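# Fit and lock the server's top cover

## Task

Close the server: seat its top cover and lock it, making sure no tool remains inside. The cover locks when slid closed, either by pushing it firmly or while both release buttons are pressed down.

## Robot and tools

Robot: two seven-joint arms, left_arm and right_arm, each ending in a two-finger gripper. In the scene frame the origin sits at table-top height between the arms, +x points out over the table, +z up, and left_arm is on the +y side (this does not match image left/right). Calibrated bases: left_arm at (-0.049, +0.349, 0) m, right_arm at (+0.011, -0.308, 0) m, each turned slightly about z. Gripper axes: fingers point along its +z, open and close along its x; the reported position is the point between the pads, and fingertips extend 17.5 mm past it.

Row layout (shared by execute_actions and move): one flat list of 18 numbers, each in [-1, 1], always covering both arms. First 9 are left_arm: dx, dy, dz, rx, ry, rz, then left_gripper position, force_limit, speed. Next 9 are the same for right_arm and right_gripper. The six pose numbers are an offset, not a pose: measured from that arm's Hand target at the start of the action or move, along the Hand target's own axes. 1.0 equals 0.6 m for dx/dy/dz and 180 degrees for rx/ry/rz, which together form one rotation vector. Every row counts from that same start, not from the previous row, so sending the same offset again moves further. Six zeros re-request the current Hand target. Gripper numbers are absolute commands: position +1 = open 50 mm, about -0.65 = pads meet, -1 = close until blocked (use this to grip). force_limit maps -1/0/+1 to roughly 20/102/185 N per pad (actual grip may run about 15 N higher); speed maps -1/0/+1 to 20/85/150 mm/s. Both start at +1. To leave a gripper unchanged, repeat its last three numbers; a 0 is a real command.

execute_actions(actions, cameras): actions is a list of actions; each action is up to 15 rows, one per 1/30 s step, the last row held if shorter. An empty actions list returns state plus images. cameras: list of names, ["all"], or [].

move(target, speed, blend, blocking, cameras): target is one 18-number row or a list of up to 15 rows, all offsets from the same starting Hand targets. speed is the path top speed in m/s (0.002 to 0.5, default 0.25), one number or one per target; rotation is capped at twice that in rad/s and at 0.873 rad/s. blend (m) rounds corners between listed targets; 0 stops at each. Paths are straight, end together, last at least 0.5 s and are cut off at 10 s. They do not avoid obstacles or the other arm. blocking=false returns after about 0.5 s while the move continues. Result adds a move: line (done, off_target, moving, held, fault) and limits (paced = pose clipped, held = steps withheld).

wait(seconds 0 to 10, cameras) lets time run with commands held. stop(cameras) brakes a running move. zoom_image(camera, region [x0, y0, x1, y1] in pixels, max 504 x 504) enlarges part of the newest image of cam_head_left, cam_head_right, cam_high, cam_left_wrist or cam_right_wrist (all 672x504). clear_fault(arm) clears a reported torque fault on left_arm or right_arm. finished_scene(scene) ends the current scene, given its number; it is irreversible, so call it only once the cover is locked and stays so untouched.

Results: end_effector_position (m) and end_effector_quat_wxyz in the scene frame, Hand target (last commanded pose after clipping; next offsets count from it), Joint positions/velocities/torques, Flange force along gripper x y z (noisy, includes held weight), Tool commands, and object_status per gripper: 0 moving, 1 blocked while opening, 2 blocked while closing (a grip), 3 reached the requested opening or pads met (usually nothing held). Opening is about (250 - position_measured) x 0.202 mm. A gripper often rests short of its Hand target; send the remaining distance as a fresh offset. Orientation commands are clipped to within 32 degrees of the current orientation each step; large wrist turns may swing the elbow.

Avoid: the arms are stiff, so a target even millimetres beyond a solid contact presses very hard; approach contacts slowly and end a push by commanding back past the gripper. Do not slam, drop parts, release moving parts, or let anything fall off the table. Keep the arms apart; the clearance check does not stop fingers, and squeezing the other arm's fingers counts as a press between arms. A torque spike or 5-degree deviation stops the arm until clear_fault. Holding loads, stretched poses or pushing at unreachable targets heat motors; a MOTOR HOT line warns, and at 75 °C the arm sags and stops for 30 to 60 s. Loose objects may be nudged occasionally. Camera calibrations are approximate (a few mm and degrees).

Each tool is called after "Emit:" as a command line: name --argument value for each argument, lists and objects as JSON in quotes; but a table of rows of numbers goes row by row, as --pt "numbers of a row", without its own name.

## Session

Emit:
execute_actions --actions '[]'

Scene clock: 0.00 s.
left_arm: end_effector_position=(+0.5756, +0.1810, +0.2590) position_measured=3 object_status=3 end_effector_quat_wxyz=(+0.220, +0.111, +0.749, +0.615) | right_arm: end_effector_position=(+0.8260, -0.0475, +0.3386) position_measured=3 object_status=3 end_effector_quat_wxyz=(+0.180, +0.031, +0.781, +0.597)
Joint positions: left_arm=[0.985 1.268 -0.897 0.923 -0.578 1.378 3.616] | right_arm=[0.193 1.283 -0.905 0.361 -0.441 1.141 3.225]
Joint velocities: within noise
Joint torques (N m): no reading
Flange force (N): no reading
Hand target: left_arm +0.5756, +0.1810, +0.2590; +0.220, +0.111, +0.749, +0.615 | right_arm +0.8260, -0.0475, +0.3386; +0.180, +0.031, +0.781, +0.597
Tool commands: left_gripper/position=+1.0 left_gripper/force_limit=+1.0 left_gripper/speed=+1.0 right_gripper/position=+1.0 right_gripper/force_limit=+1.0 right_gripper/speed=+1.0
camera_calibration:
cam_left_wrist: T_world_to_cam=[[-0.891026, 0.427391, -0.153002, 0.476649], [-0.0646058, 0.214223, 0.974646, -0.189872], [0.449332, 0.878319, -0.163267, -0.207806], [0, 0, 0, 1]] pos_world=[0.505814, 0.0194796, 0.224058]
cam_right_wrist: T_world_to_cam=[[-0.928251, 0.283205, -0.241133, 0.86138], [-0.164415, 0.269103, 0.948974, -0.123694], [0.333644, 0.920532, -0.203232, 0.00335723], [0, 0, 0, 1]] pos_world=[0.77812, -0.213751, 0.325772]

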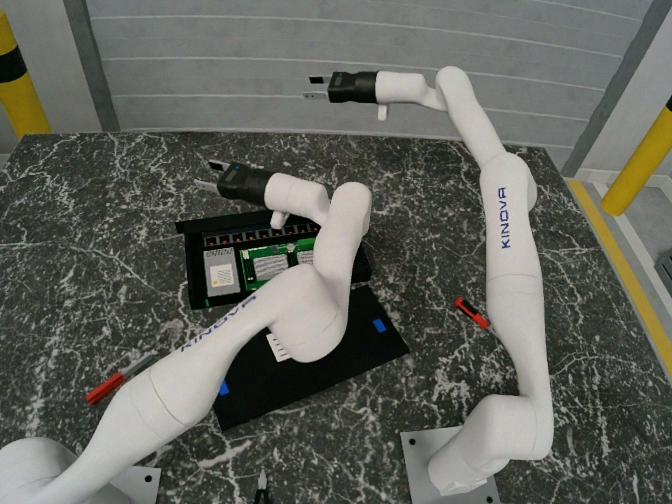

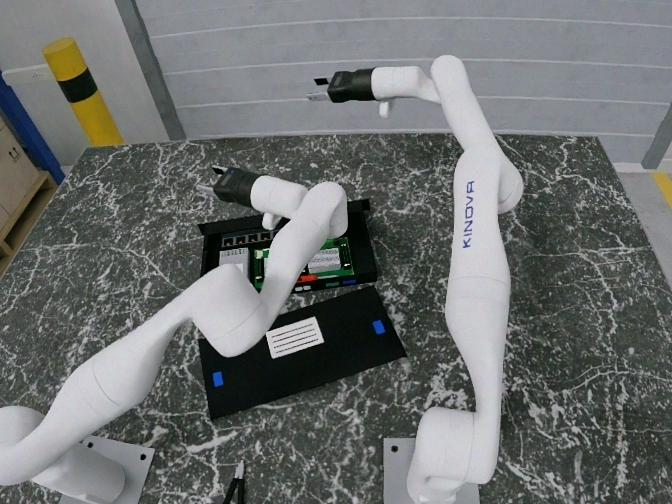

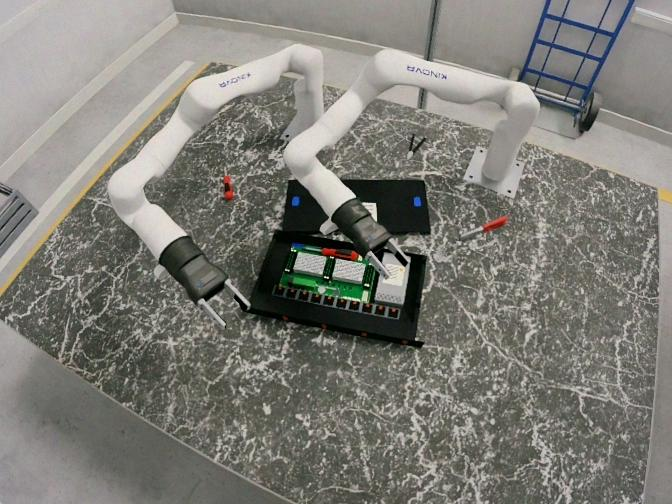

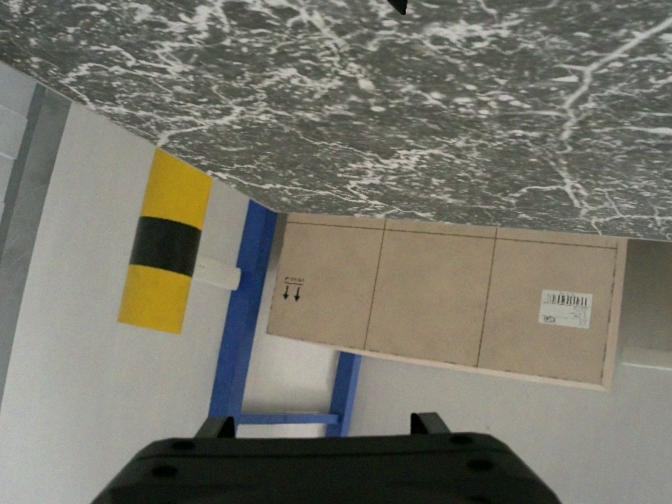

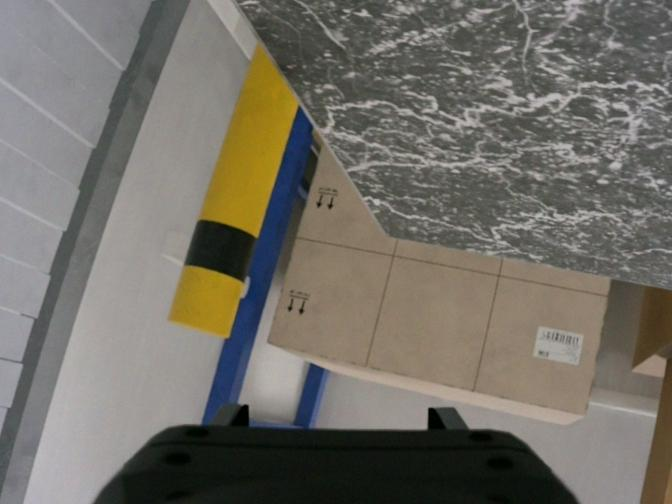

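Emit:
move --target '[0.3755, 0.0852, 0.1707, 0.2056, -0.5749, 0.7002, 1, 1, 1, 0.2262, -0.0622, -0.4478, 0.1766, -0.5856, 0.7661, 1, 1, 1]' --speed 0.45 --cameras '["cam_right_wrist", "cam_left_wrist", "cam_head_left"]'

Scene clock: 33.53 s.
left_arm: end_effector_position=(+0.4198, +0.3798, +0.2501) position_measured=3 object_status=3 end_effector_quat_wxyz=(+0.000, +1.000, +0.001, +0.000) | right_arm: end_effector_position=(+0.6200, -0.2699, +0.3301) position_measured=3 object_status=3 end_effector_quat_wxyz=(+0.000, +1.000, +0.000, -0.001)
Joint positions: left_arm=[0.462 0.607 -1.097 1.423 -2.603 -1.434 2.568] | right_arm=[-0.226 0.877 0.771 0.472 -0.601 1.897 0.079]
Joint torques (N m): left_arm=[1.84 -16.54 -3.8 -7.88 0.06 0.17 0.28] | right_arm=[0.79 -23.27 2.49 -6.8 0.13 -0.14 -0.06]
Flange force (N): left_arm=[3.5 -4.9 -2.0] | right_arm=no reading
Hand target: left_arm +0.4198, +0.3798, +0.2501; +0.000, +1.000, +0.001, +0.000 | right_arm +0.6200, -0.2699, +0.3301; +0.000, +1.000, +0.000, -0.001
Off the commanded pose: left_arm 0.000 m, 0 deg | right_arm 0.000 m, 0 deg.
move: done
camera_calibration:
cam_left_wrist: T_world_to_cam=[[0.999158, -0.0364695, 0.0187735, -0.408728], [-0.0362215, -0.999254, -0.0133847, 0.462232], [0.0192477, 0.0126934, -0.999734, 0.404693], [0, 0, 0, 1]] pos_world=[0.417338, 0.441845, 0.418446]
cam_right_wrist: T_world_to_cam=[[0.99977, -0.00691821, -0.020319, -0.615505], [-0.00662493, -0.999873, 0.0144659, -0.221432], [-0.0204165, -0.014328, -0.999689, 0.505185], [0, 0, 0, 1]] pos_world=[0.62421, -0.218424, 0.495725]
Images, in order (width x height): cam_head_left 672x504, cam_left_wrist 672x504, cam_right_wrist 672x504.

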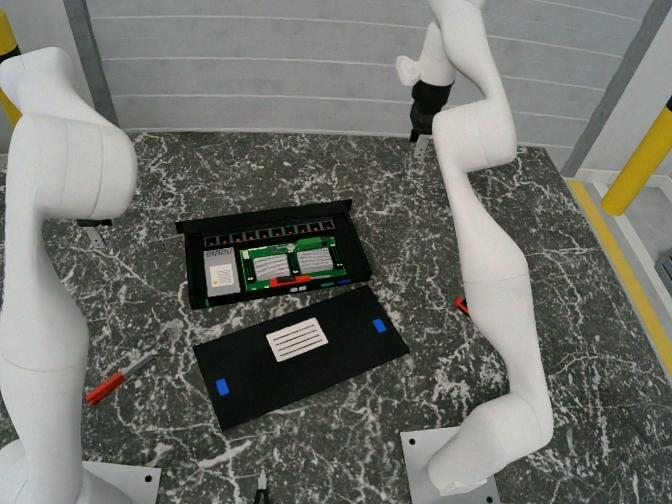

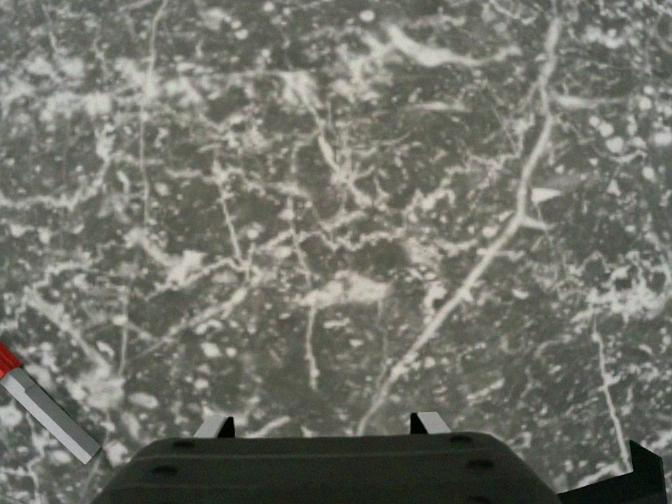

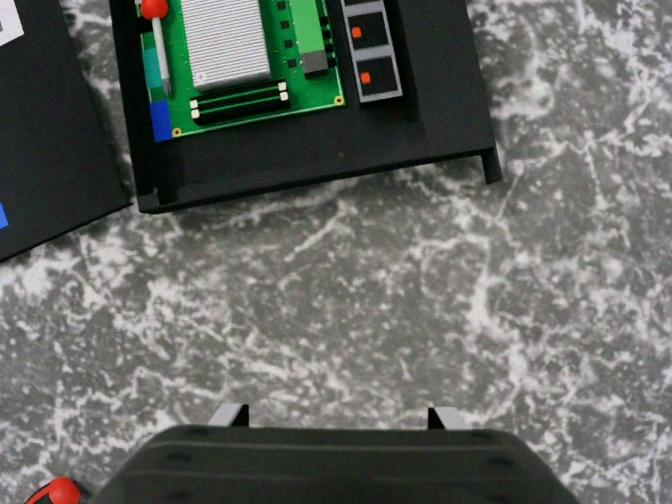

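Emit:
move --target '[0, 0, 0, 0, 0, 0, 1, 1, 1, -0.0667, -0.4, 0, 0, 0, 0, 1, 1, 1]' --speed 0.4 --cameras '["cam_right_wrist"]'

Scene clock: 38.73 s.
left_arm: end_effector_position=(+0.4198, +0.3798, +0.2501) position_measured=3 object_status=3 end_effector_quat_wxyz=(+0.000, +1.000, +0.001, +0.000) | right_arm: end_effector_position=(+0.5797, -0.0301, +0.3300) position_measured=3 object_status=3 end_effector_quat_wxyz=(-0.001, +1.000, +0.000, +0.002)
Joint positions: left_arm=[0.462 0.607 -1.097 1.423 -2.603 -1.434 2.568] | right_arm=[-0.48 1.018 0.724 0.082 -0.695 2.057 -0.455]
Joint torques (N m): left_arm=[1.8 -16.59 -3.83 -7.89 0.08 0.17 0.28] | right_arm=[0.74 -24.98 0.56 -5.83 0.12 -0.21 -0.08]
Flange force (N): left_arm=[3.4 -4.7 -1.9] | right_arm=no reading
Hand target: left_arm +0.4198, +0.3798, +0.2501; +0.000, +1.000, +0.001, +0.000 | right_arm +0.5801, -0.0299, +0.3303; +0.000, +1.000, +0.000, -0.001
Off the commanded pose: left_arm 0.000 m, 0 deg | right_arm 0.000 m, 0 deg.
move: done
camera_calibration:
cam_right_wrist: T_world_to_cam=[[0.99985, -0.00674323, -0.0159349, -0.575082], [-0.00654698, -0.999902, 0.0123359, 0.0186765], [-0.0160166, -0.0122298, -0.999797, 0.505332], [0, 0, 0, 1]] pos_world=[0.583211, 0.0209768, 0.495835]
Images, in order (width x height): cam_right_wrist 672x504.

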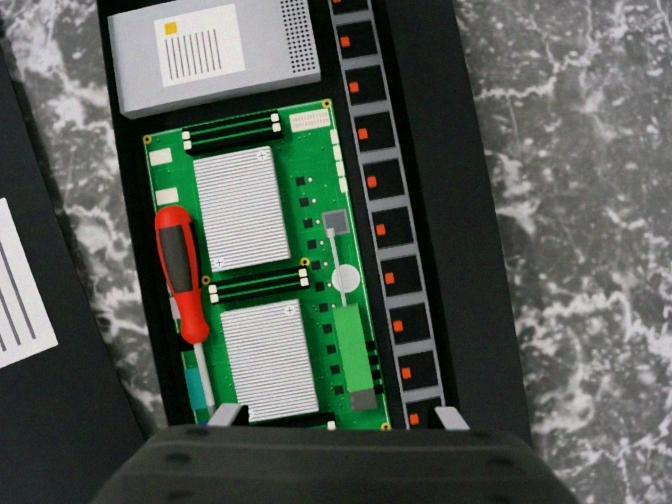

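Emit:
move --target '[0,0,0,0,0,0,1,1,1,0.0117,0.04,0.33,0,0,-0.05,0.175,1,1]' --speed 0.25 --cameras '["cam_right_wrist","cam_head_left"]'

Scene clock: 97.27 s.
left_arm: end_effector_position=(+0.4198, +0.3798, +0.2501) position_measured=3 object_status=3 end_effector_quat_wxyz=(+0.000, +1.000, +0.001, +0.000) | right_arm: end_effector_position=(+0.5868, -0.0538, +0.1323) position_measured=126 object_status=3 end_effector_quat_wxyz=(+0.000, +0.997, +0.078, -0.001)
Joint positions: left_arm=[0.462 0.607 -1.097 1.423 -2.603 -1.434 2.568] | right_arm=[-0.702 0.985 0.752 0.977 -0.62 1.375 0.035]
Joint torques (N m): left_arm=[1.83 -16.44 -3.82 -7.91 0.03 0.17 0.34] | right_arm=[0.79 -23.75 4.77 -6.88 0.12 -0.16 -0.05]
Flange force (N): left_arm=[3.2 -4.9 -1.9] | right_arm=[0.1 -1.4 -2.7]
Hand target: left_arm +0.4198, +0.3798, +0.2501; +0.000, +1.000, +0.001, +0.000 | right_arm +0.5868, -0.0538, +0.1322; +0.000, +0.997, +0.078, -0.001
Off the commanded pose: left_arm 0.000 m, 0 deg | right_arm 0.000 m, 0 deg.
move: done
camera_calibration:
cam_right_wrist: T_world_to_cam=[[0.988533, 0.149648, -0.0201918, -0.569889], [0.149947, -0.988592, 0.014217, -0.0939007], [-0.0178339, -0.0170816, -0.999695, 0.30829], [0, 0, 0, 1]] pos_world=[0.582933, -0.00228055, 0.298024]
Images, in order (width x height): cam_head_left 672x504, cam_right_wrist 672x504.

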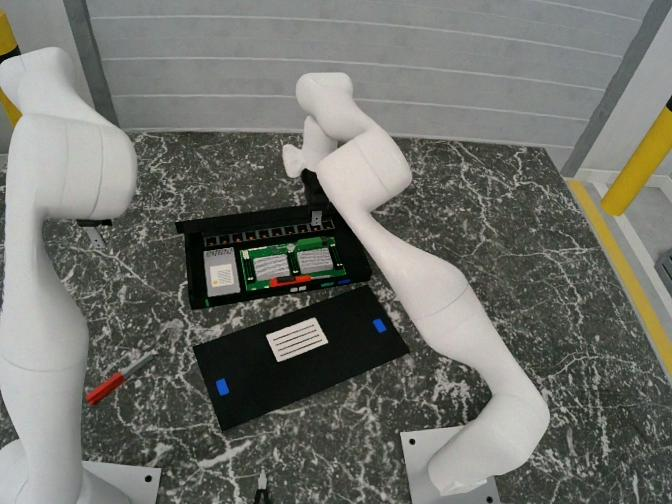

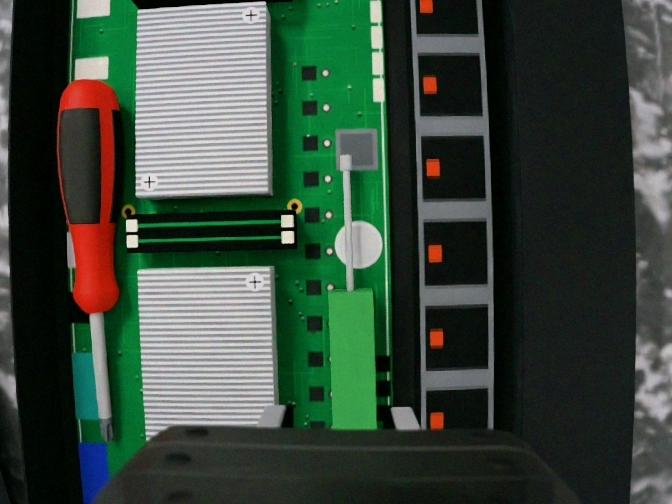

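Emit:
move --pt "-0.0997 0.183 0.0168 0 0 0 -1 0 1 0.0079 -0.0322 0.0537 0 0 -0.0055 0.043 1 1" --pt "-0.4497 0.4997 0.0835 0 0 -0.0833 -1 0 1 0.0079 -0.0322 0.1037 0 0 -0.0055 0.043 1 1" --speed 0.3 --blend 0.03 --cameras '["cam_right_wrist","cam_left_wrist"]'

Scene clock: 167.33 s.
left_arm: end_effector_position=(+0.1505, +0.0795, +0.2000) position_measured=253 object_status=3 end_effector_quat_wxyz=(+0.000, +0.991, +0.131, +0.000) | right_arm: end_effector_position=(+0.5884, -0.0339, +0.0700) position_measured=146 object_status=3 end_effector_quat_wxyz=(+0.000, +0.996, +0.087, -0.001)
Joint positions: left_arm=[1.823 0.442 -1.366 1.943 -2.664 -1.148 3.732] | right_arm=[-0.72 1.069 0.722 1.004 -0.653 1.27 0.042]
Joint torques (N m): left_arm=[1.84 -9.51 -2.76 -7.36 0.1 0.12 0.32] | right_arm=[0.75 -24.41 4.97 -6.53 0.13 -0.16 -0.06]
Flange force (N): left_arm=[7.7 2.5 0.4] | right_arm=[0.2 -1.3 -2.6]
Hand target: left_arm +0.1505, +0.0795, +0.2000; +0.000, +0.991, +0.131, +0.000 | right_arm +0.5884, -0.0339, +0.0700; +0.000, +0.996, +0.087, -0.001
Off the commanded pose: left_arm 0.000 m, 0 deg | right_arm 0.000 m, 0 deg.
move: done
camera_calibration:
cam_left_wrist: T_world_to_cam=[[0.974555, 0.223362, 0.0187495, -0.166656], [0.223624, -0.974585, -0.0132582, 0.110595], [0.0153116, 0.0171137, -0.999736, 0.36385], [0, 0, 0, 1]] pos_world=[0.132112, 0.138782, 0.368345]
cam_right_wrist: T_world_to_cam=[[0.985798, 0.166708, -0.0202748, -0.573445], [0.167009, -0.985853, 0.0142253, -0.0835596], [-0.0176165, -0.0174093, -0.999693, 0.246237], [0, 0, 0, 1]] pos_world=[0.583594, 0.0175069, 0.235724]
Images, in order (width x height): cam_left_wrist 672x504, cam_right_wrist 672x504.

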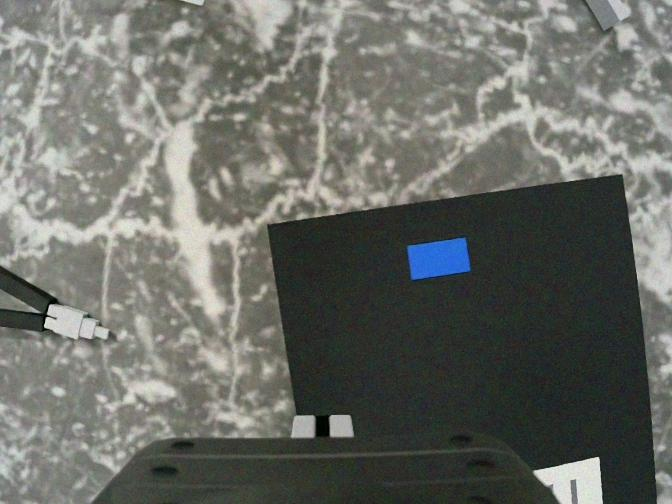

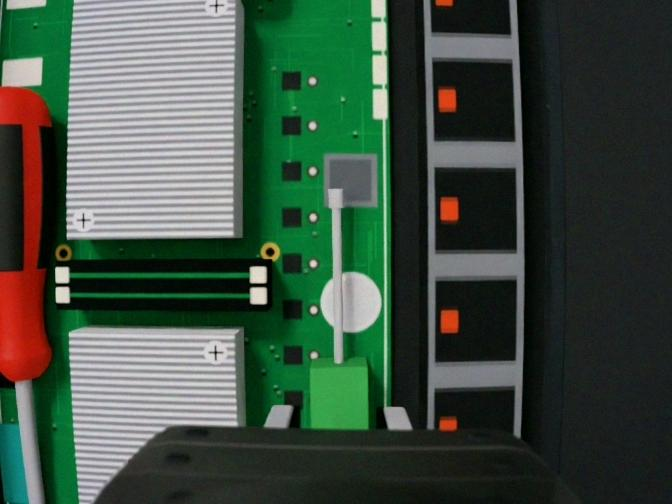

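Emit:
move --pt "-0.0922 0.0641 0.1333 0 0 0 -1 0 1 0 0 0.0692 0 0 0 0.043 1 1" --pt "-0.0922 0.0641 0.1333 0 0 0 -1 0 1 0 0 0.0692 0 0 0 -1 -0.5 -0.3" --pt "-0.0922 0.0641 0.2783 0 0 0 -1 0 1 0 0 -0.1333 0 0 0 -1 -0.5 -0.3" --speed '[0.1,0.1,0.15]' --cameras '["cam_left_wrist","cam_head_left"]'

Scene clock: 188.37 s.
left_arm: end_effector_position=(+0.1071, +0.0279, +0.0331) position_measured=253 object_status=3 end_effector_quat_wxyz=(+0.000, +0.991, +0.131, +0.000) | right_arm: end_effector_position=(+0.5885, -0.0340, +0.1501) position_measured=164 object_status=2 end_effector_quat_wxyz=(+0.000, +0.996, +0.087, -0.001)
Joint positions: left_arm=[1.682 0.762 -1.002 2.115 -2.203 -0.806 3.54] | right_arm=[-0.705 0.994 0.752 0.886 -0.616 1.442 -0.004]
Joint torques (N m): left_arm=[1.9 -14.36 -3.64 -3.67 0.11 0.13 0.31] | right_arm=[0.69 -24.9 4.57 -7.12 0.11 -0.15 -0.07]
Flange force (N): left_arm=[6.4 0.3 -0.2] | right_arm=[1.3 -1.5 -1.9]
Hand target: left_arm +0.1071, +0.0279, +0.0330; +0.000, +0.991, +0.131, +0.000 | right_arm +0.5885, -0.0340, +0.1500; +0.000, +0.996, +0.087, -0.001
Off the commanded pose: left_arm 0.000 m, 0 deg | right_arm 0.000 m, 0 deg.
move: done
camera_calibration:
cam_left_wrist: T_world_to_cam=[[0.974598, 0.223173, 0.0187484, -0.109789], [0.223435, -0.974629, -0.0132628, 0.0677976], [0.0153129, 0.0171149, -0.999736, 0.19844], [0, 0, 0, 1]] pos_world=[0.0888133, 0.0871832, 0.201345]
Images, in order (width x height): cam_head_left 672x504, cam_left_wrist 672x504.

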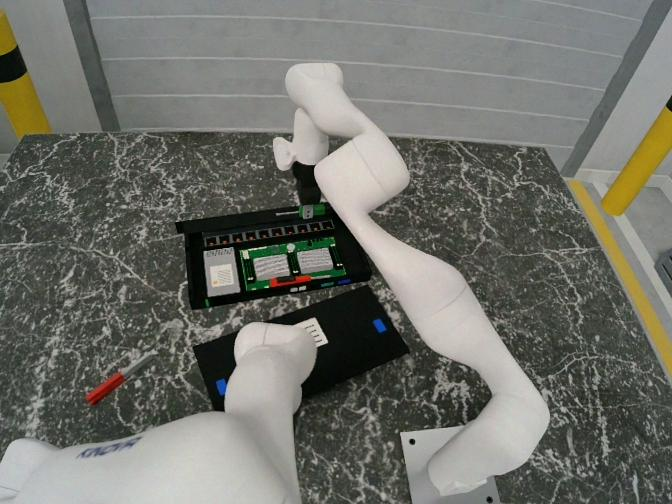

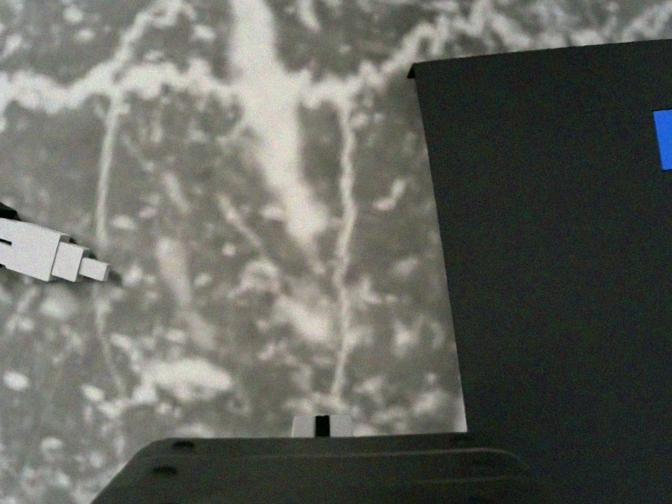

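Emit:
move --pt "0.1503 -0.0073 0 0 0 0 -1 0 1 -0.0598 0.6427 0.05 0 0 0 -1 -0.5 -0.3" --pt "0.092 -0.0073 0 0 0 0 -1 0 1 -0.0598 0.6427 0.2158 0 0 0 -1 -0.5 -0.3" --pt "0.092 -0.0073 -0.2783 0 0 0 -1 0 1 -0.0598 0.6427 0.2158 0 0 0 0.34 -0.5 -0.3" --pt "0.092 -0.0073 -0.35 0 0 0 -1 0 1 -0.0598 0.6427 0.0 0 0 0 0.34 -0.5 -0.3" --speed '[0.2,0.12,0.15,0.2]' --cameras '["cam_left_wrist","cam_head_left","cam_right_wrist"]'

Scene clock: 201.93 s.
left_arm: end_effector_position=(+0.1592, +0.0465, +0.2430) position_measured=253 object_status=3 end_effector_quat_wxyz=(+0.000, +0.991, +0.131, +0.000) | right_arm: end_effector_position=(+0.6199, -0.4200, +0.1498) position_measured=101 object_status=3 end_effector_quat_wxyz=(+0.000, +0.996, +0.087, -0.001)
Joint positions: left_arm=[1.806 0.455 -1.352 1.763 -2.68 -1.302 3.809] | right_arm=[-0.11 0.938 0.733 1.006 -0.582 1.381 0.642]
Joint torques (N m): left_arm=[1.89 -10.6 -3.07 -7.99 0.11 0.09 0.3] | right_arm=[0.79 -23.02 4.64 -7.04 0.14 -0.13 -0.09]
Flange force (N): left_arm=[7.2 2.8 -0.4] | right_arm=[0.4 -1.2 -2.9]
Hand target: left_arm +0.1592, +0.0465, +0.2431; +0.000, +0.991, +0.131, +0.000 | right_arm +0.6199, -0.4200, +0.1498; +0.000, +0.996, +0.087, -0.001
Off the commanded pose: left_arm 0.000 m, 0 deg | right_arm 0.000 m, 0 deg.
move: done
camera_calibration:
cam_left_wrist: T_world_to_cam=[[0.974578, 0.223267, 0.0186738, -0.168555], [0.223529, -0.974605, -0.0133803, 0.077222], [0.0152122, 0.0172143, -0.999736, 0.407273], [0, 0, 0, 1]] pos_world=[0.140813, 0.105883, 0.411346]
cam_right_wrist: T_world_to_cam=[[0.985803, 0.166689, -0.020176, -0.538555], [0.16699, -0.985856, 0.0142421, -0.470588], [-0.0175166, -0.0174091, -0.999695, 0.319786], [0, 0, 0, 1]] pos_world=[0.615094, -0.368593, 0.315524]
Images, in order (width x height): cam_head_left 672x504, cam_left_wrist 672x504, cam_right_wrist 672x504.

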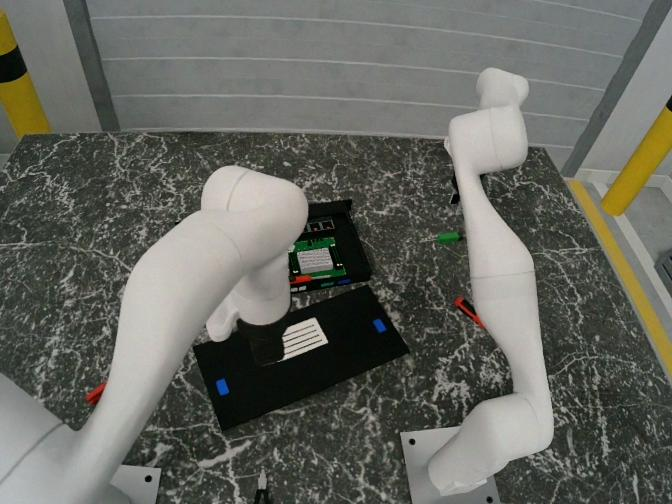

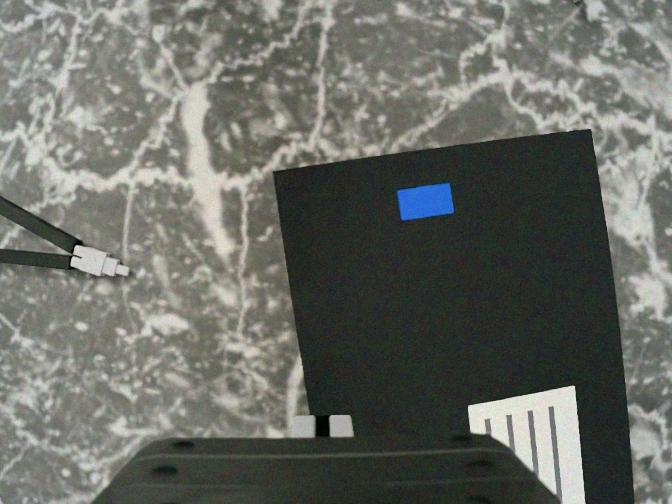

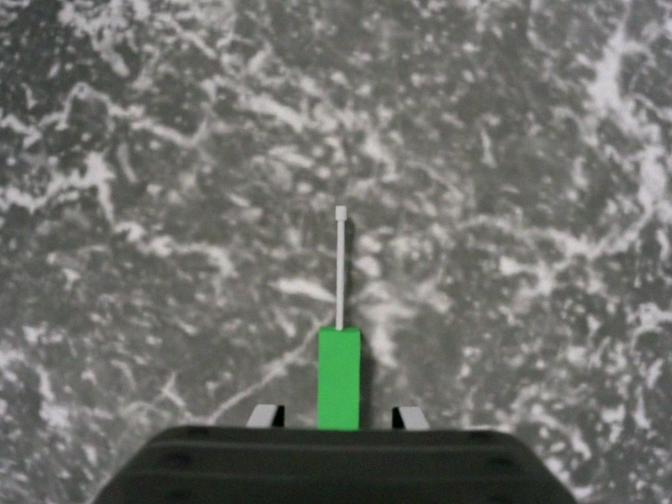

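Emit:
move --pt "-0.092 0.0073 0.2718 0 0 0 -1 0 1 -0.1268 -0.6823 0.05 0 0 0 0.076 0.5 1" --pt "-0.092 0.0073 0.3643 0 0 0 -1 0 1 -0.1268 -0.6823 0.08 0 0 0 0.076 0.5 1" --speed '[0.25,0.08]' --cameras '["cam_right_wrist","cam_left_wrist"]'

Scene clock: 211.23 s.
left_arm: end_effector_position=(+0.1071, +0.0279, +0.0245) position_measured=253 object_status=3 end_effector_quat_wxyz=(+0.000, +0.991, +0.131, +0.000) | right_arm: end_effector_position=(+0.4741, -0.0299, +0.1022) position_measured=141 object_status=3 end_effector_quat_wxyz=(+0.000, +0.996, +0.087, -0.001)
Joint positions: left_arm=[1.667 0.777 -0.979 2.121 -2.176 -0.787 3.519] | right_arm=[-0.955 0.832 0.756 1.447 -0.605 1.105 0.051]
Joint torques (N m): left_arm=[1.87 -14.57 -3.64 -3.46 0.08 0.13 0.29] | right_arm=[0.75 -19.62 5.14 -6.36 0.15 -0.16 -0.06]
Flange force (N): left_arm=[6.2 0.3 -0.1] | right_arm=[-0.6 -1.3 -2.9]
Hand target: left_arm +0.1071, +0.0279, +0.0245; +0.000, +0.991, +0.131, +0.000 | right_arm +0.4741, -0.0299, +0.1022; +0.000, +0.996, +0.087, -0.001
Off the commanded pose: left_arm 0.000 m, 0 deg | right_arm 0.000 m, 0 deg.
move: done
camera_calibration:
cam_left_wrist: T_world_to_cam=[[0.974579, 0.223267, 0.0186515, -0.109617], [0.223527, -0.974607, -0.0132829, 0.0676784], [0.0152123, 0.0171143, -0.999738, 0.189952], [0, 0, 0, 1]] pos_world=[0.0888129, 0.0871828, 0.192846]
cam_right_wrist: T_world_to_cam=[[0.985798, 0.166708, -0.0202748, -0.460784], [0.167009, -0.985853, 0.0142253, -0.0609837], [-0.0176165, -0.0174093, -0.999693, 0.276383], [0, 0, 0, 1]] pos_world=[0.469294, 0.0215069, 0.267824]
Images, in order (width x height): cam_left_wrist 672x504, cam_right_wrist 672x504.

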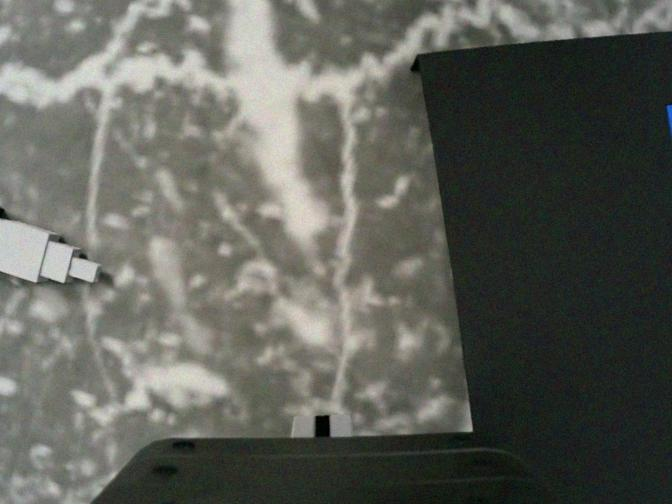

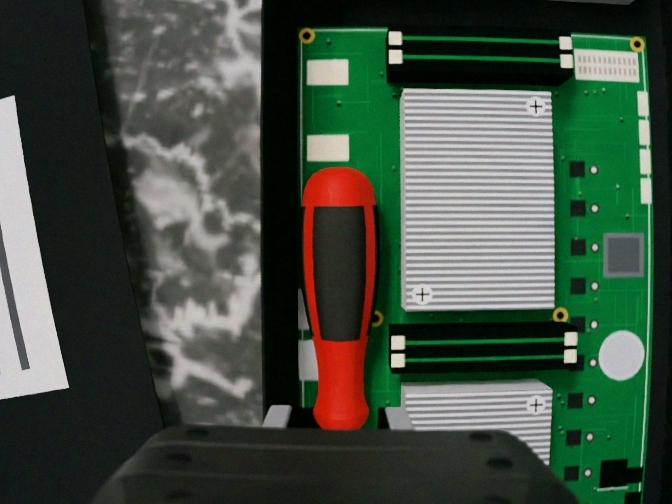

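Emit:
move --pt "0 0 0 0 0 0 -1 0 1 0.0008 0.0033 0.1187 0 0 0 0.076 0.5 1" --pt "0 0 0 0 0 0 -1 0 1 0.0008 0.0033 0.1187 0 0 0 -1 -0.4 -0.3" --pt "0.1503 -0.0073 0 0 0 0 -1 0 1 0.0008 0.0033 -0.08 0 0 0 -1 -0.4 -0.3" --speed '[0.12,0.1,0.066]' --cameras '["cam_left_wrist","cam_head_left"]'

Scene clock: 231.67 s.
left_arm: end_effector_position=(+0.1931, +0.0556, +0.0245) position_measured=253 object_status=3 end_effector_quat_wxyz=(+0.000, +0.991, +0.131, +0.000) | right_arm: end_effector_position=(+0.4749, -0.0318, +0.1502) position_measured=159 object_status=2 end_effector_quat_wxyz=(+0.000, +0.996, +0.087, -0.001)
Joint positions: left_arm=[1.414 0.805 -0.971 2.045 -2.197 -0.824 3.331] | right_arm=[-0.963 0.776 0.792 1.385 -0.562 1.213 0.019]
Joint torques (N m): left_arm=[1.86 -15.33 -4 -3.65 0.11 0.07 0.24] | right_arm=[0.86 -19.46 5.04 -7.02 0.15 -0.19 -0.06]
Flange force (N): left_arm=[5.8 -0.7 -0.5] | right_arm=[-0.9 -1.4 -2.5]
Hand target: left_arm +0.1931, +0.0556, +0.0245; +0.000, +0.991, +0.131, +0.000 | right_arm +0.4749, -0.0318, +0.1501; +0.000, +0.996, +0.087, -0.001
Off the commanded pose: left_arm 0.000 m, 0 deg | right_arm 0.000 m, 0 deg.
move: done
camera_calibration:
cam_left_wrist: T_world_to_cam=[[0.974577, 0.223266, 0.018749, -0.199536], [0.223528, -0.974607, -0.0132605, 0.0754698], [0.0153122, 0.0171143, -0.999736, 0.188153], [0, 0, 0, 1]] pos_world=[0.174713, 0.114883, 0.192845]
Images, in order (width x height): cam_head_left 672x504, cam_left_wrist 672x504.

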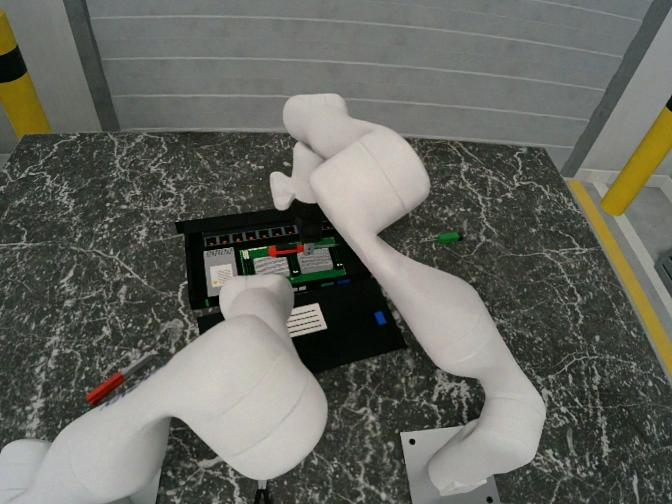

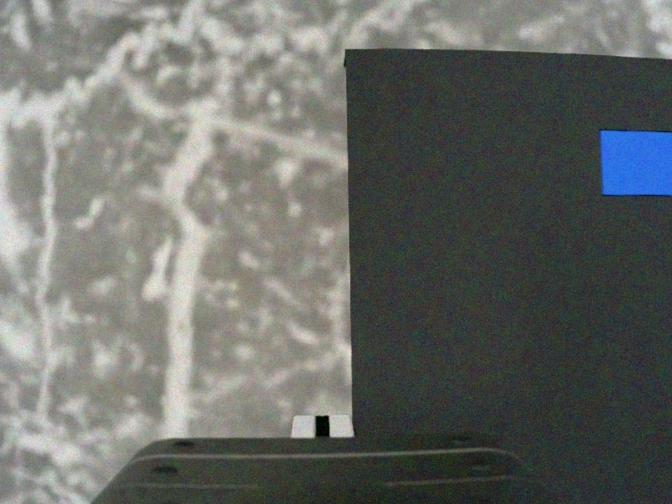

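Emit:
move --pt "-0.0315 0.0012 0 0 0 0 -1 0 1 -0.0053 0.2068 0.0167 0 0 0 -1 -0.4 -0.3" --pt "-0.0399 0.0775 0 0 0 0 -1 0 1 -0.0106 0.4135 0.0333 0 0 0 -1 -0.4 -0.3" --pt "0.0398 0.0828 0 0 0 0 -1 0 1 -0.0159 0.6203 0.05 0 0 0 -1 -0.4 -0.3" --pt "-0.0188 0.0823 0 0 0 0 -1 0 1 -0.0159 0.6203 0.211 0 0 0 -1 -0.4 -0.3" --pt "-0.0188 0.0823 -0.365 0 0 0 -1 0 1 -0.0159 0.6203 0.211 0 0 0 0.3 -0.4 -0.3" --pt "-0.0188 0.0823 -0.365 0 0 0 -1 0 1 -0.0159 0.6203 -0.083 0 0 0 0.3 -0.4 -0.3" --speed '[0.2,0.2,0.12,0.12,0.25,0.25]' --cameras '["cam_left_wrist","cam_head_left","cam_right_wrist"]'

Scene clock: 258.53 s.
left_arm: end_effector_position=(+0.1950, +0.0050, +0.2435) position_measured=253 object_status=3 end_effector_quat_wxyz=(+0.000, +0.991, +0.131, +0.000) | right_arm: end_effector_position=(+0.5300, -0.4000, +0.1997) position_measured=107 object_status=3 end_effector_quat_wxyz=(+0.000, +0.996, +0.087, -0.001)
Joint positions: left_arm=[1.624 0.553 -1.232 1.598 -2.612 -1.371 3.793] | right_arm=[-0.26 0.689 0.791 1.353 -0.489 1.3 0.684]
Joint torques (N m): left_arm=[1.92 -13.89 -3.74 -7.74 0.05 0.12 0.33] | right_arm=[0.66 -18.28 4.45 -7.33 0.16 -0.11 -0.06]
Flange force (N): left_arm=[6.5 2.3 -1.4] | right_arm=[0.3 -1.2 -3.0]
Hand target: left_arm +0.1950, +0.0050, +0.2435; +0.000, +0.991, +0.131, +0.000 | right_arm +0.5300, -0.4000, +0.1997; +0.000, +0.996, +0.087, -0.001
Off the commanded pose: left_arm 0.000 m, 0 deg | right_arm 0.000 m, 0 deg.
move: done
camera_calibration:
cam_left_wrist: T_world_to_cam=[[0.974579, 0.223267, 0.0186515, -0.194179], [0.223527, -0.974607, -0.0132829, 0.0287407], [0.0152123, 0.0171143, -0.999738, 0.407949], [0, 0, 0, 1]] pos_world=[0.176613, 0.0643828, 0.411846]
cam_right_wrist: T_world_to_cam=[[0.9858, 0.16671, -0.0201595, -0.452255], [0.167009, -0.985854, 0.0141434, -0.436542], [-0.0175165, -0.0173094, -0.999697, 0.368479], [0, 0, 0, 1]] pos_world=[0.525194, -0.348593, 0.365424]
Images, in order (width x height): cam_head_left 672x504, cam_left_wrist 672x504, cam_right_wrist 672x504.

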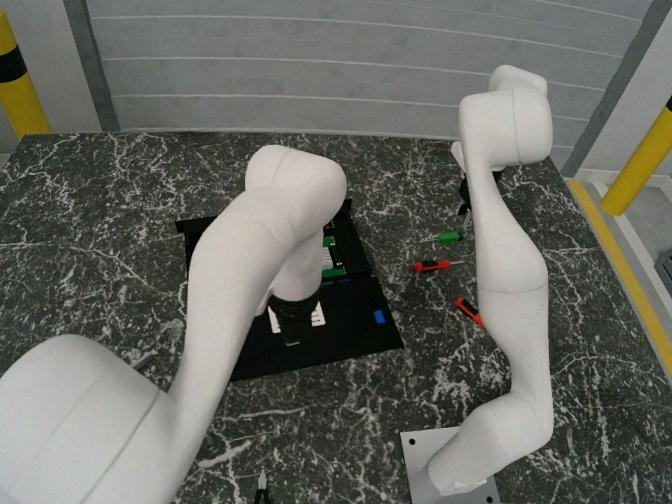

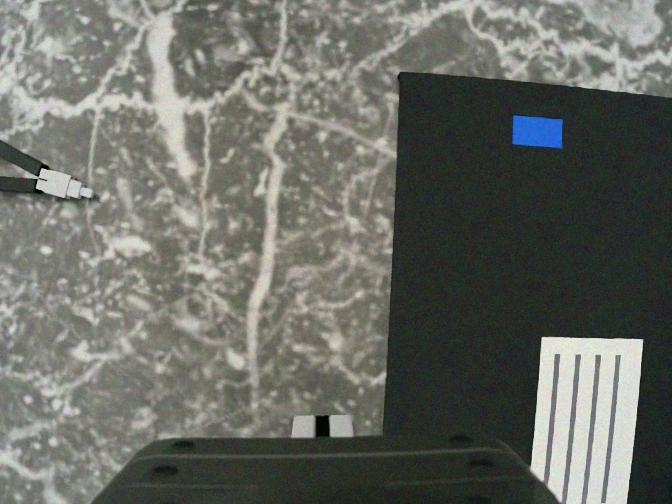

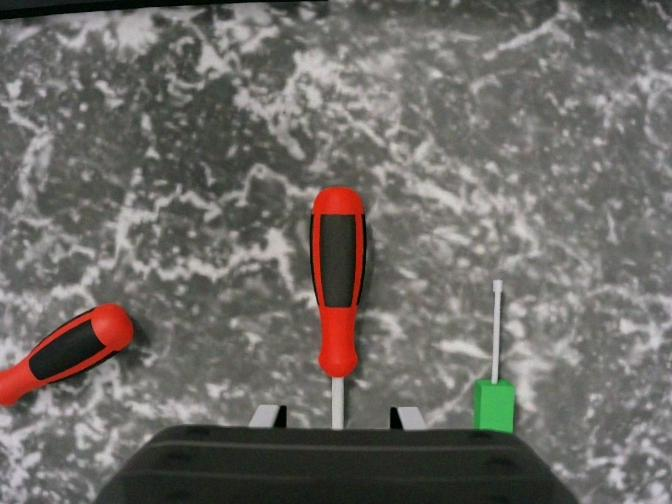

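Emit:
move --pt "-0.0183 0.0037 0.1558 -0.0584 0.4418 0.0695 1 0.6 1 -0.0267 -0.2332 0 0 0 0 0.3 -0.4 -0.3" --pt "-0.0162 0.0281 0.3058 -0.0584 0.4418 0.0695 1 0.6 1 -0.0267 -0.2332 0 0 0 0 0.3 -0.4 -0.3" --speed '[0.3,0.15]' --blend 0.02 --cameras '["cam_left_wrist","cam_head_left","cam_right_wrist"]'

Scene clock: 292.60 s.
left_arm: end_effector_position=(+0.1900, -0.0138, +0.0600) position_measured=3 object_status=3 end_effector_quat_wxyz=(+0.000, +0.766, +0.000, +0.643) | right_arm: end_effector_position=(+0.4900, -0.2650, +0.1998) position_measured=107 object_status=3 end_effector_quat_wxyz=(+0.000, +0.996, +0.087, -0.001)
Joint positions: left_arm=[2.542 1.87 -1.324 1.966 -2.606 -0.576 4.632] | right_arm=[-0.605 0.593 0.829 1.531 -0.455 1.221 0.436]
Joint torques (N m): left_arm=[1.92 -12.56 -9.05 5.22 -1.73 0.4 0.26] | right_arm=[0.76 -15.84 4.08 -7.39 0.13 -0.11 -0.04]
Flange force (N): left_arm=[2.7 5.5 3.2] | right_arm=[-0.9 -1.7 -3.1]
Hand target: left_arm +0.1900, -0.0138, +0.0600; +0.000, +0.766, +0.000, +0.643 | right_arm +0.4900, -0.2650, +0.1998; +0.000, +0.996, +0.087, -0.001
Off the commanded pose: left_arm 0.000 m, 0 deg | right_arm 0.000 m, 0 deg.
move: done
camera_calibration:
cam_left_wrist: T_world_to_cam=[[0.154694, -0.0377057, 0.987243, -0.0877122], [0.00770726, -0.999195, -0.0393698, 0.0512476], [0.987932, 0.0136992, -0.154278, -0.0107762], [0, 0, 0, 1]] pos_world=[0.0238197, 0.0480467, 0.0869483]
cam_right_wrist: T_world_to_cam=[[0.985798, 0.166707, -0.0202747, -0.435383], [0.167009, -0.985853, 0.0142253, -0.296819], [-0.0176165, -0.0174093, -0.999693, 0.370242], [0, 0, 0, 1]] pos_world=[0.485294, -0.213593, 0.365524]
Images, in order (width x height): cam_head_left 672x504, cam_left_wrist 672x504, cam_right_wrist 672x504.

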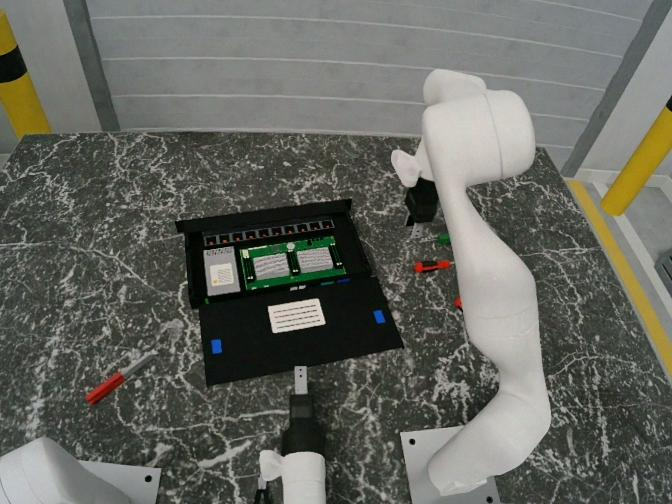

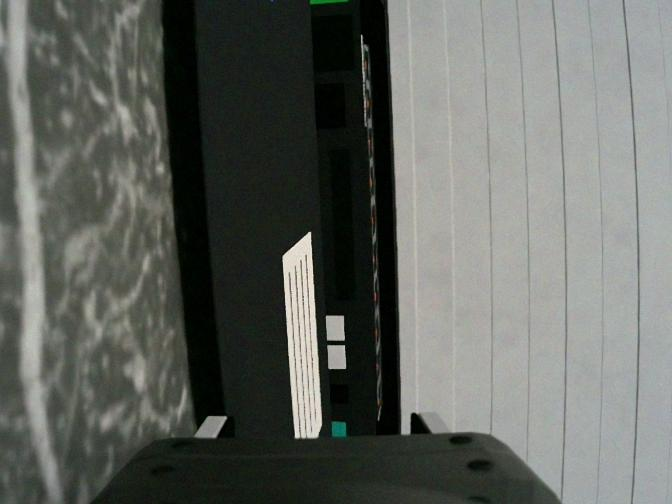

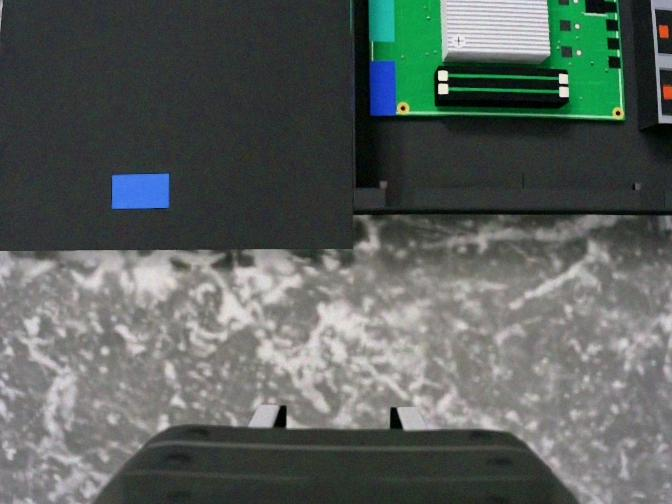

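Emit:
move --pt "-0.0361 0 0.0064 0 0 0 1 0.6 1 0 0 0 0 0 0 0.3 -0.4 -0.3" --pt "-0.0244 0 0.073 0 0 0 1 0.6 1 0 0 0 0 0 0 0.3 -0.4 -0.3" --speed '[0.06,0.06]' --cameras '["cam_left_wrist","cam_head_left"]'

Scene clock: 313.83 s.
left_arm: end_effector_position=(+0.2307, -0.0137, +0.0380) position_measured=3 object_status=3 end_effector_quat_wxyz=(+0.000, +0.766, +0.000, +0.643) | right_arm: end_effector_position=(+0.4900, -0.2650, +0.1998) position_measured=107 object_status=3 end_effector_quat_wxyz=(+0.000, +0.996, +0.087, -0.001)
Joint positions: left_arm=[2.446 1.914 -1.288 1.957 -2.563 -0.471 4.63] | right_arm=[-0.605 0.593 0.829 1.531 -0.455 1.221 0.436]
Joint torques (N m): left_arm=[1.95 -12.59 -5.69 2.88 -0.09 0.77 0.29] | right_arm=[0.78 -15.8 4.08 -7.32 0.17 -0.14 -0.05]
Flange force (N): left_arm=[10.9 3.8 1.1] | right_arm=[-0.7 -1.7 -3.3]
Hand target: left_arm +0.2306, -0.0138, +0.0380; +0.000, +0.766, +0.000, +0.643 | right_arm +0.4900, -0.2650, +0.1998; +0.000, +0.996, +0.087, -0.001
Off the commanded pose: left_arm 0.000 m, 0 deg | right_arm 0.000 m, 0 deg.
move: done
camera_calibration:
cam_left_wrist: T_world_to_cam=[[0.154697, -0.0376902, 0.987243, -0.0721756], [0.0078083, -0.999194, -0.03937, 0.050058], [0.987931, 0.0137991, -0.154278, -0.0543], [0, 0, 0, 1]] pos_world=[0.0644191, 0.0480466, 0.0648483]
Images, in order (width x height): cam_head_left 672x504, cam_left_wrist 672x504.

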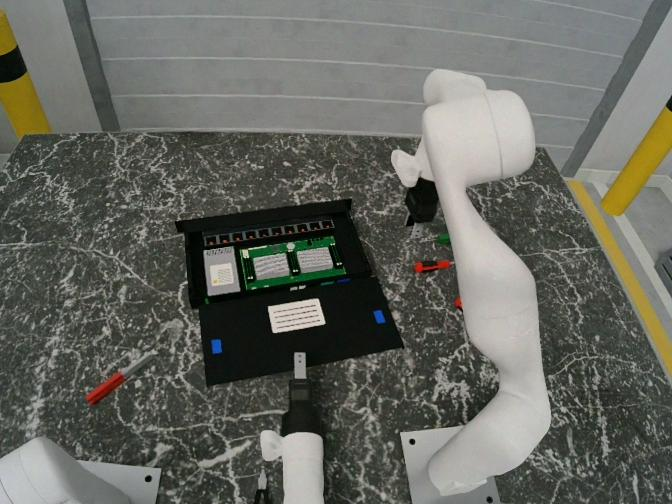

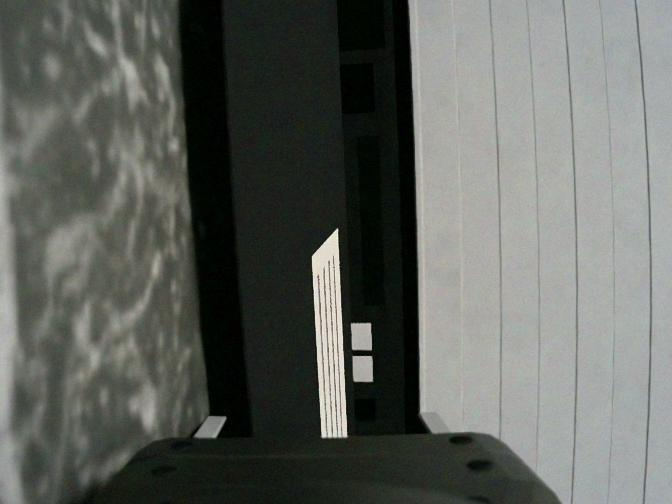

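Emit:
move --pt "0 0 0 0 0 0 -1 0.6 -0.7 0 0 0 0 0 0 0.3 -0.4 -0.3" --pt "0.0985 0 -0.0174 0 0 0 -1 0.6 -0.7 0 0 0 0 0 0 0.3 -0.4 -0.3" --speed '[0.06,0.07]' --cameras '["cam_left_wrist","cam_head_left","cam_right_wrist"]'

Scene clock: 323.20 s.
left_arm: end_effector_position=(+0.2306, -0.0138, +0.0980) position_measured=254 object_status=3 end_effector_quat_wxyz=(+0.000, +0.766, +0.000, +0.643) | right_arm: end_effector_position=(+0.4900, -0.2650, +0.1998) position_measured=107 object_status=3 end_effector_quat_wxyz=(+0.000, +0.996, +0.087, -0.001)
Joint positions: left_arm=[2.43 1.788 -1.36 2.036 -2.617 -0.422 4.532] | right_arm=[-0.605 0.593 0.829 1.531 -0.455 1.221 0.436]
Joint torques (N m): left_arm=[1.84 -12.45 -13.05 5.69 -2.33 1.31 0.27] | right_arm=[0.83 -15.75 4.1 -7.34 0.14 -0.15 -0.1]
Flange force (N): left_arm=[-4.1 4.5 4.8] | right_arm=[-0.9 -1.8 -3.3]
Hand target: left_arm +0.2306, -0.0138, +0.0980; +0.000, +0.766, +0.000, +0.643 | right_arm +0.4900, -0.2650, +0.1998; +0.000, +0.996, +0.087, -0.001
Off the commanded pose: left_arm 0.000 m, 0 deg | right_arm 0.000 m, 0 deg.
move: done
camera_calibration:
cam_left_wrist: T_world_to_cam=[[0.15469, -0.0377062, 0.987243, -0.131492], [0.00760847, -0.999196, -0.0393549, 0.0524362], [0.987934, 0.0135992, -0.154279, -0.0449207], [0, 0, 0, 1]] pos_world=[0.0643203, 0.0480468, 0.124948]
cam_right_wrist: T_world_to_cam=[[0.985798, 0.166707, -0.0202747, -0.435383], [0.167009, -0.985853, 0.0142253, -0.296819], [-0.0176165, -0.0174093, -0.999693, 0.370242], [0, 0, 0, 1]] pos_world=[0.485294, -0.213593, 0.365524]
Images, in order (width x height): cam_head_left 672x504, cam_left_wrist 672x504, cam_right_wrist 672x504.

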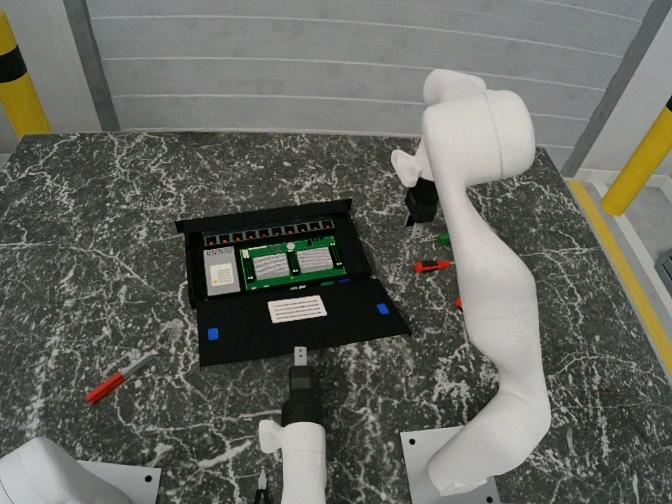

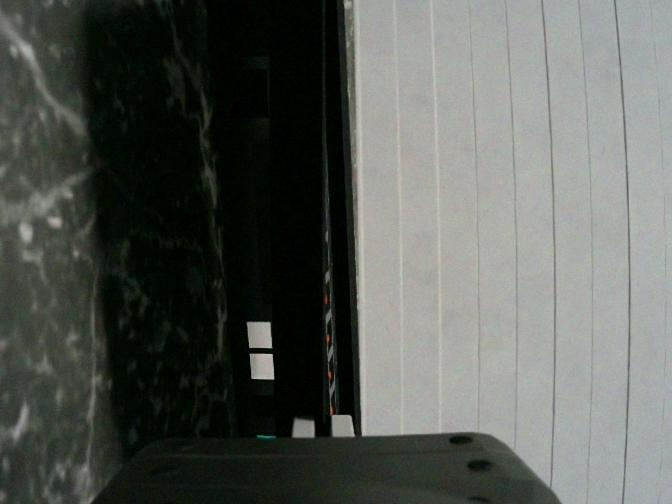

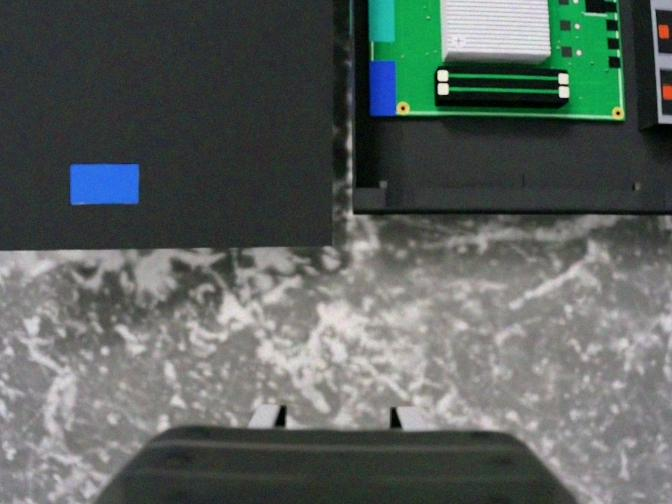

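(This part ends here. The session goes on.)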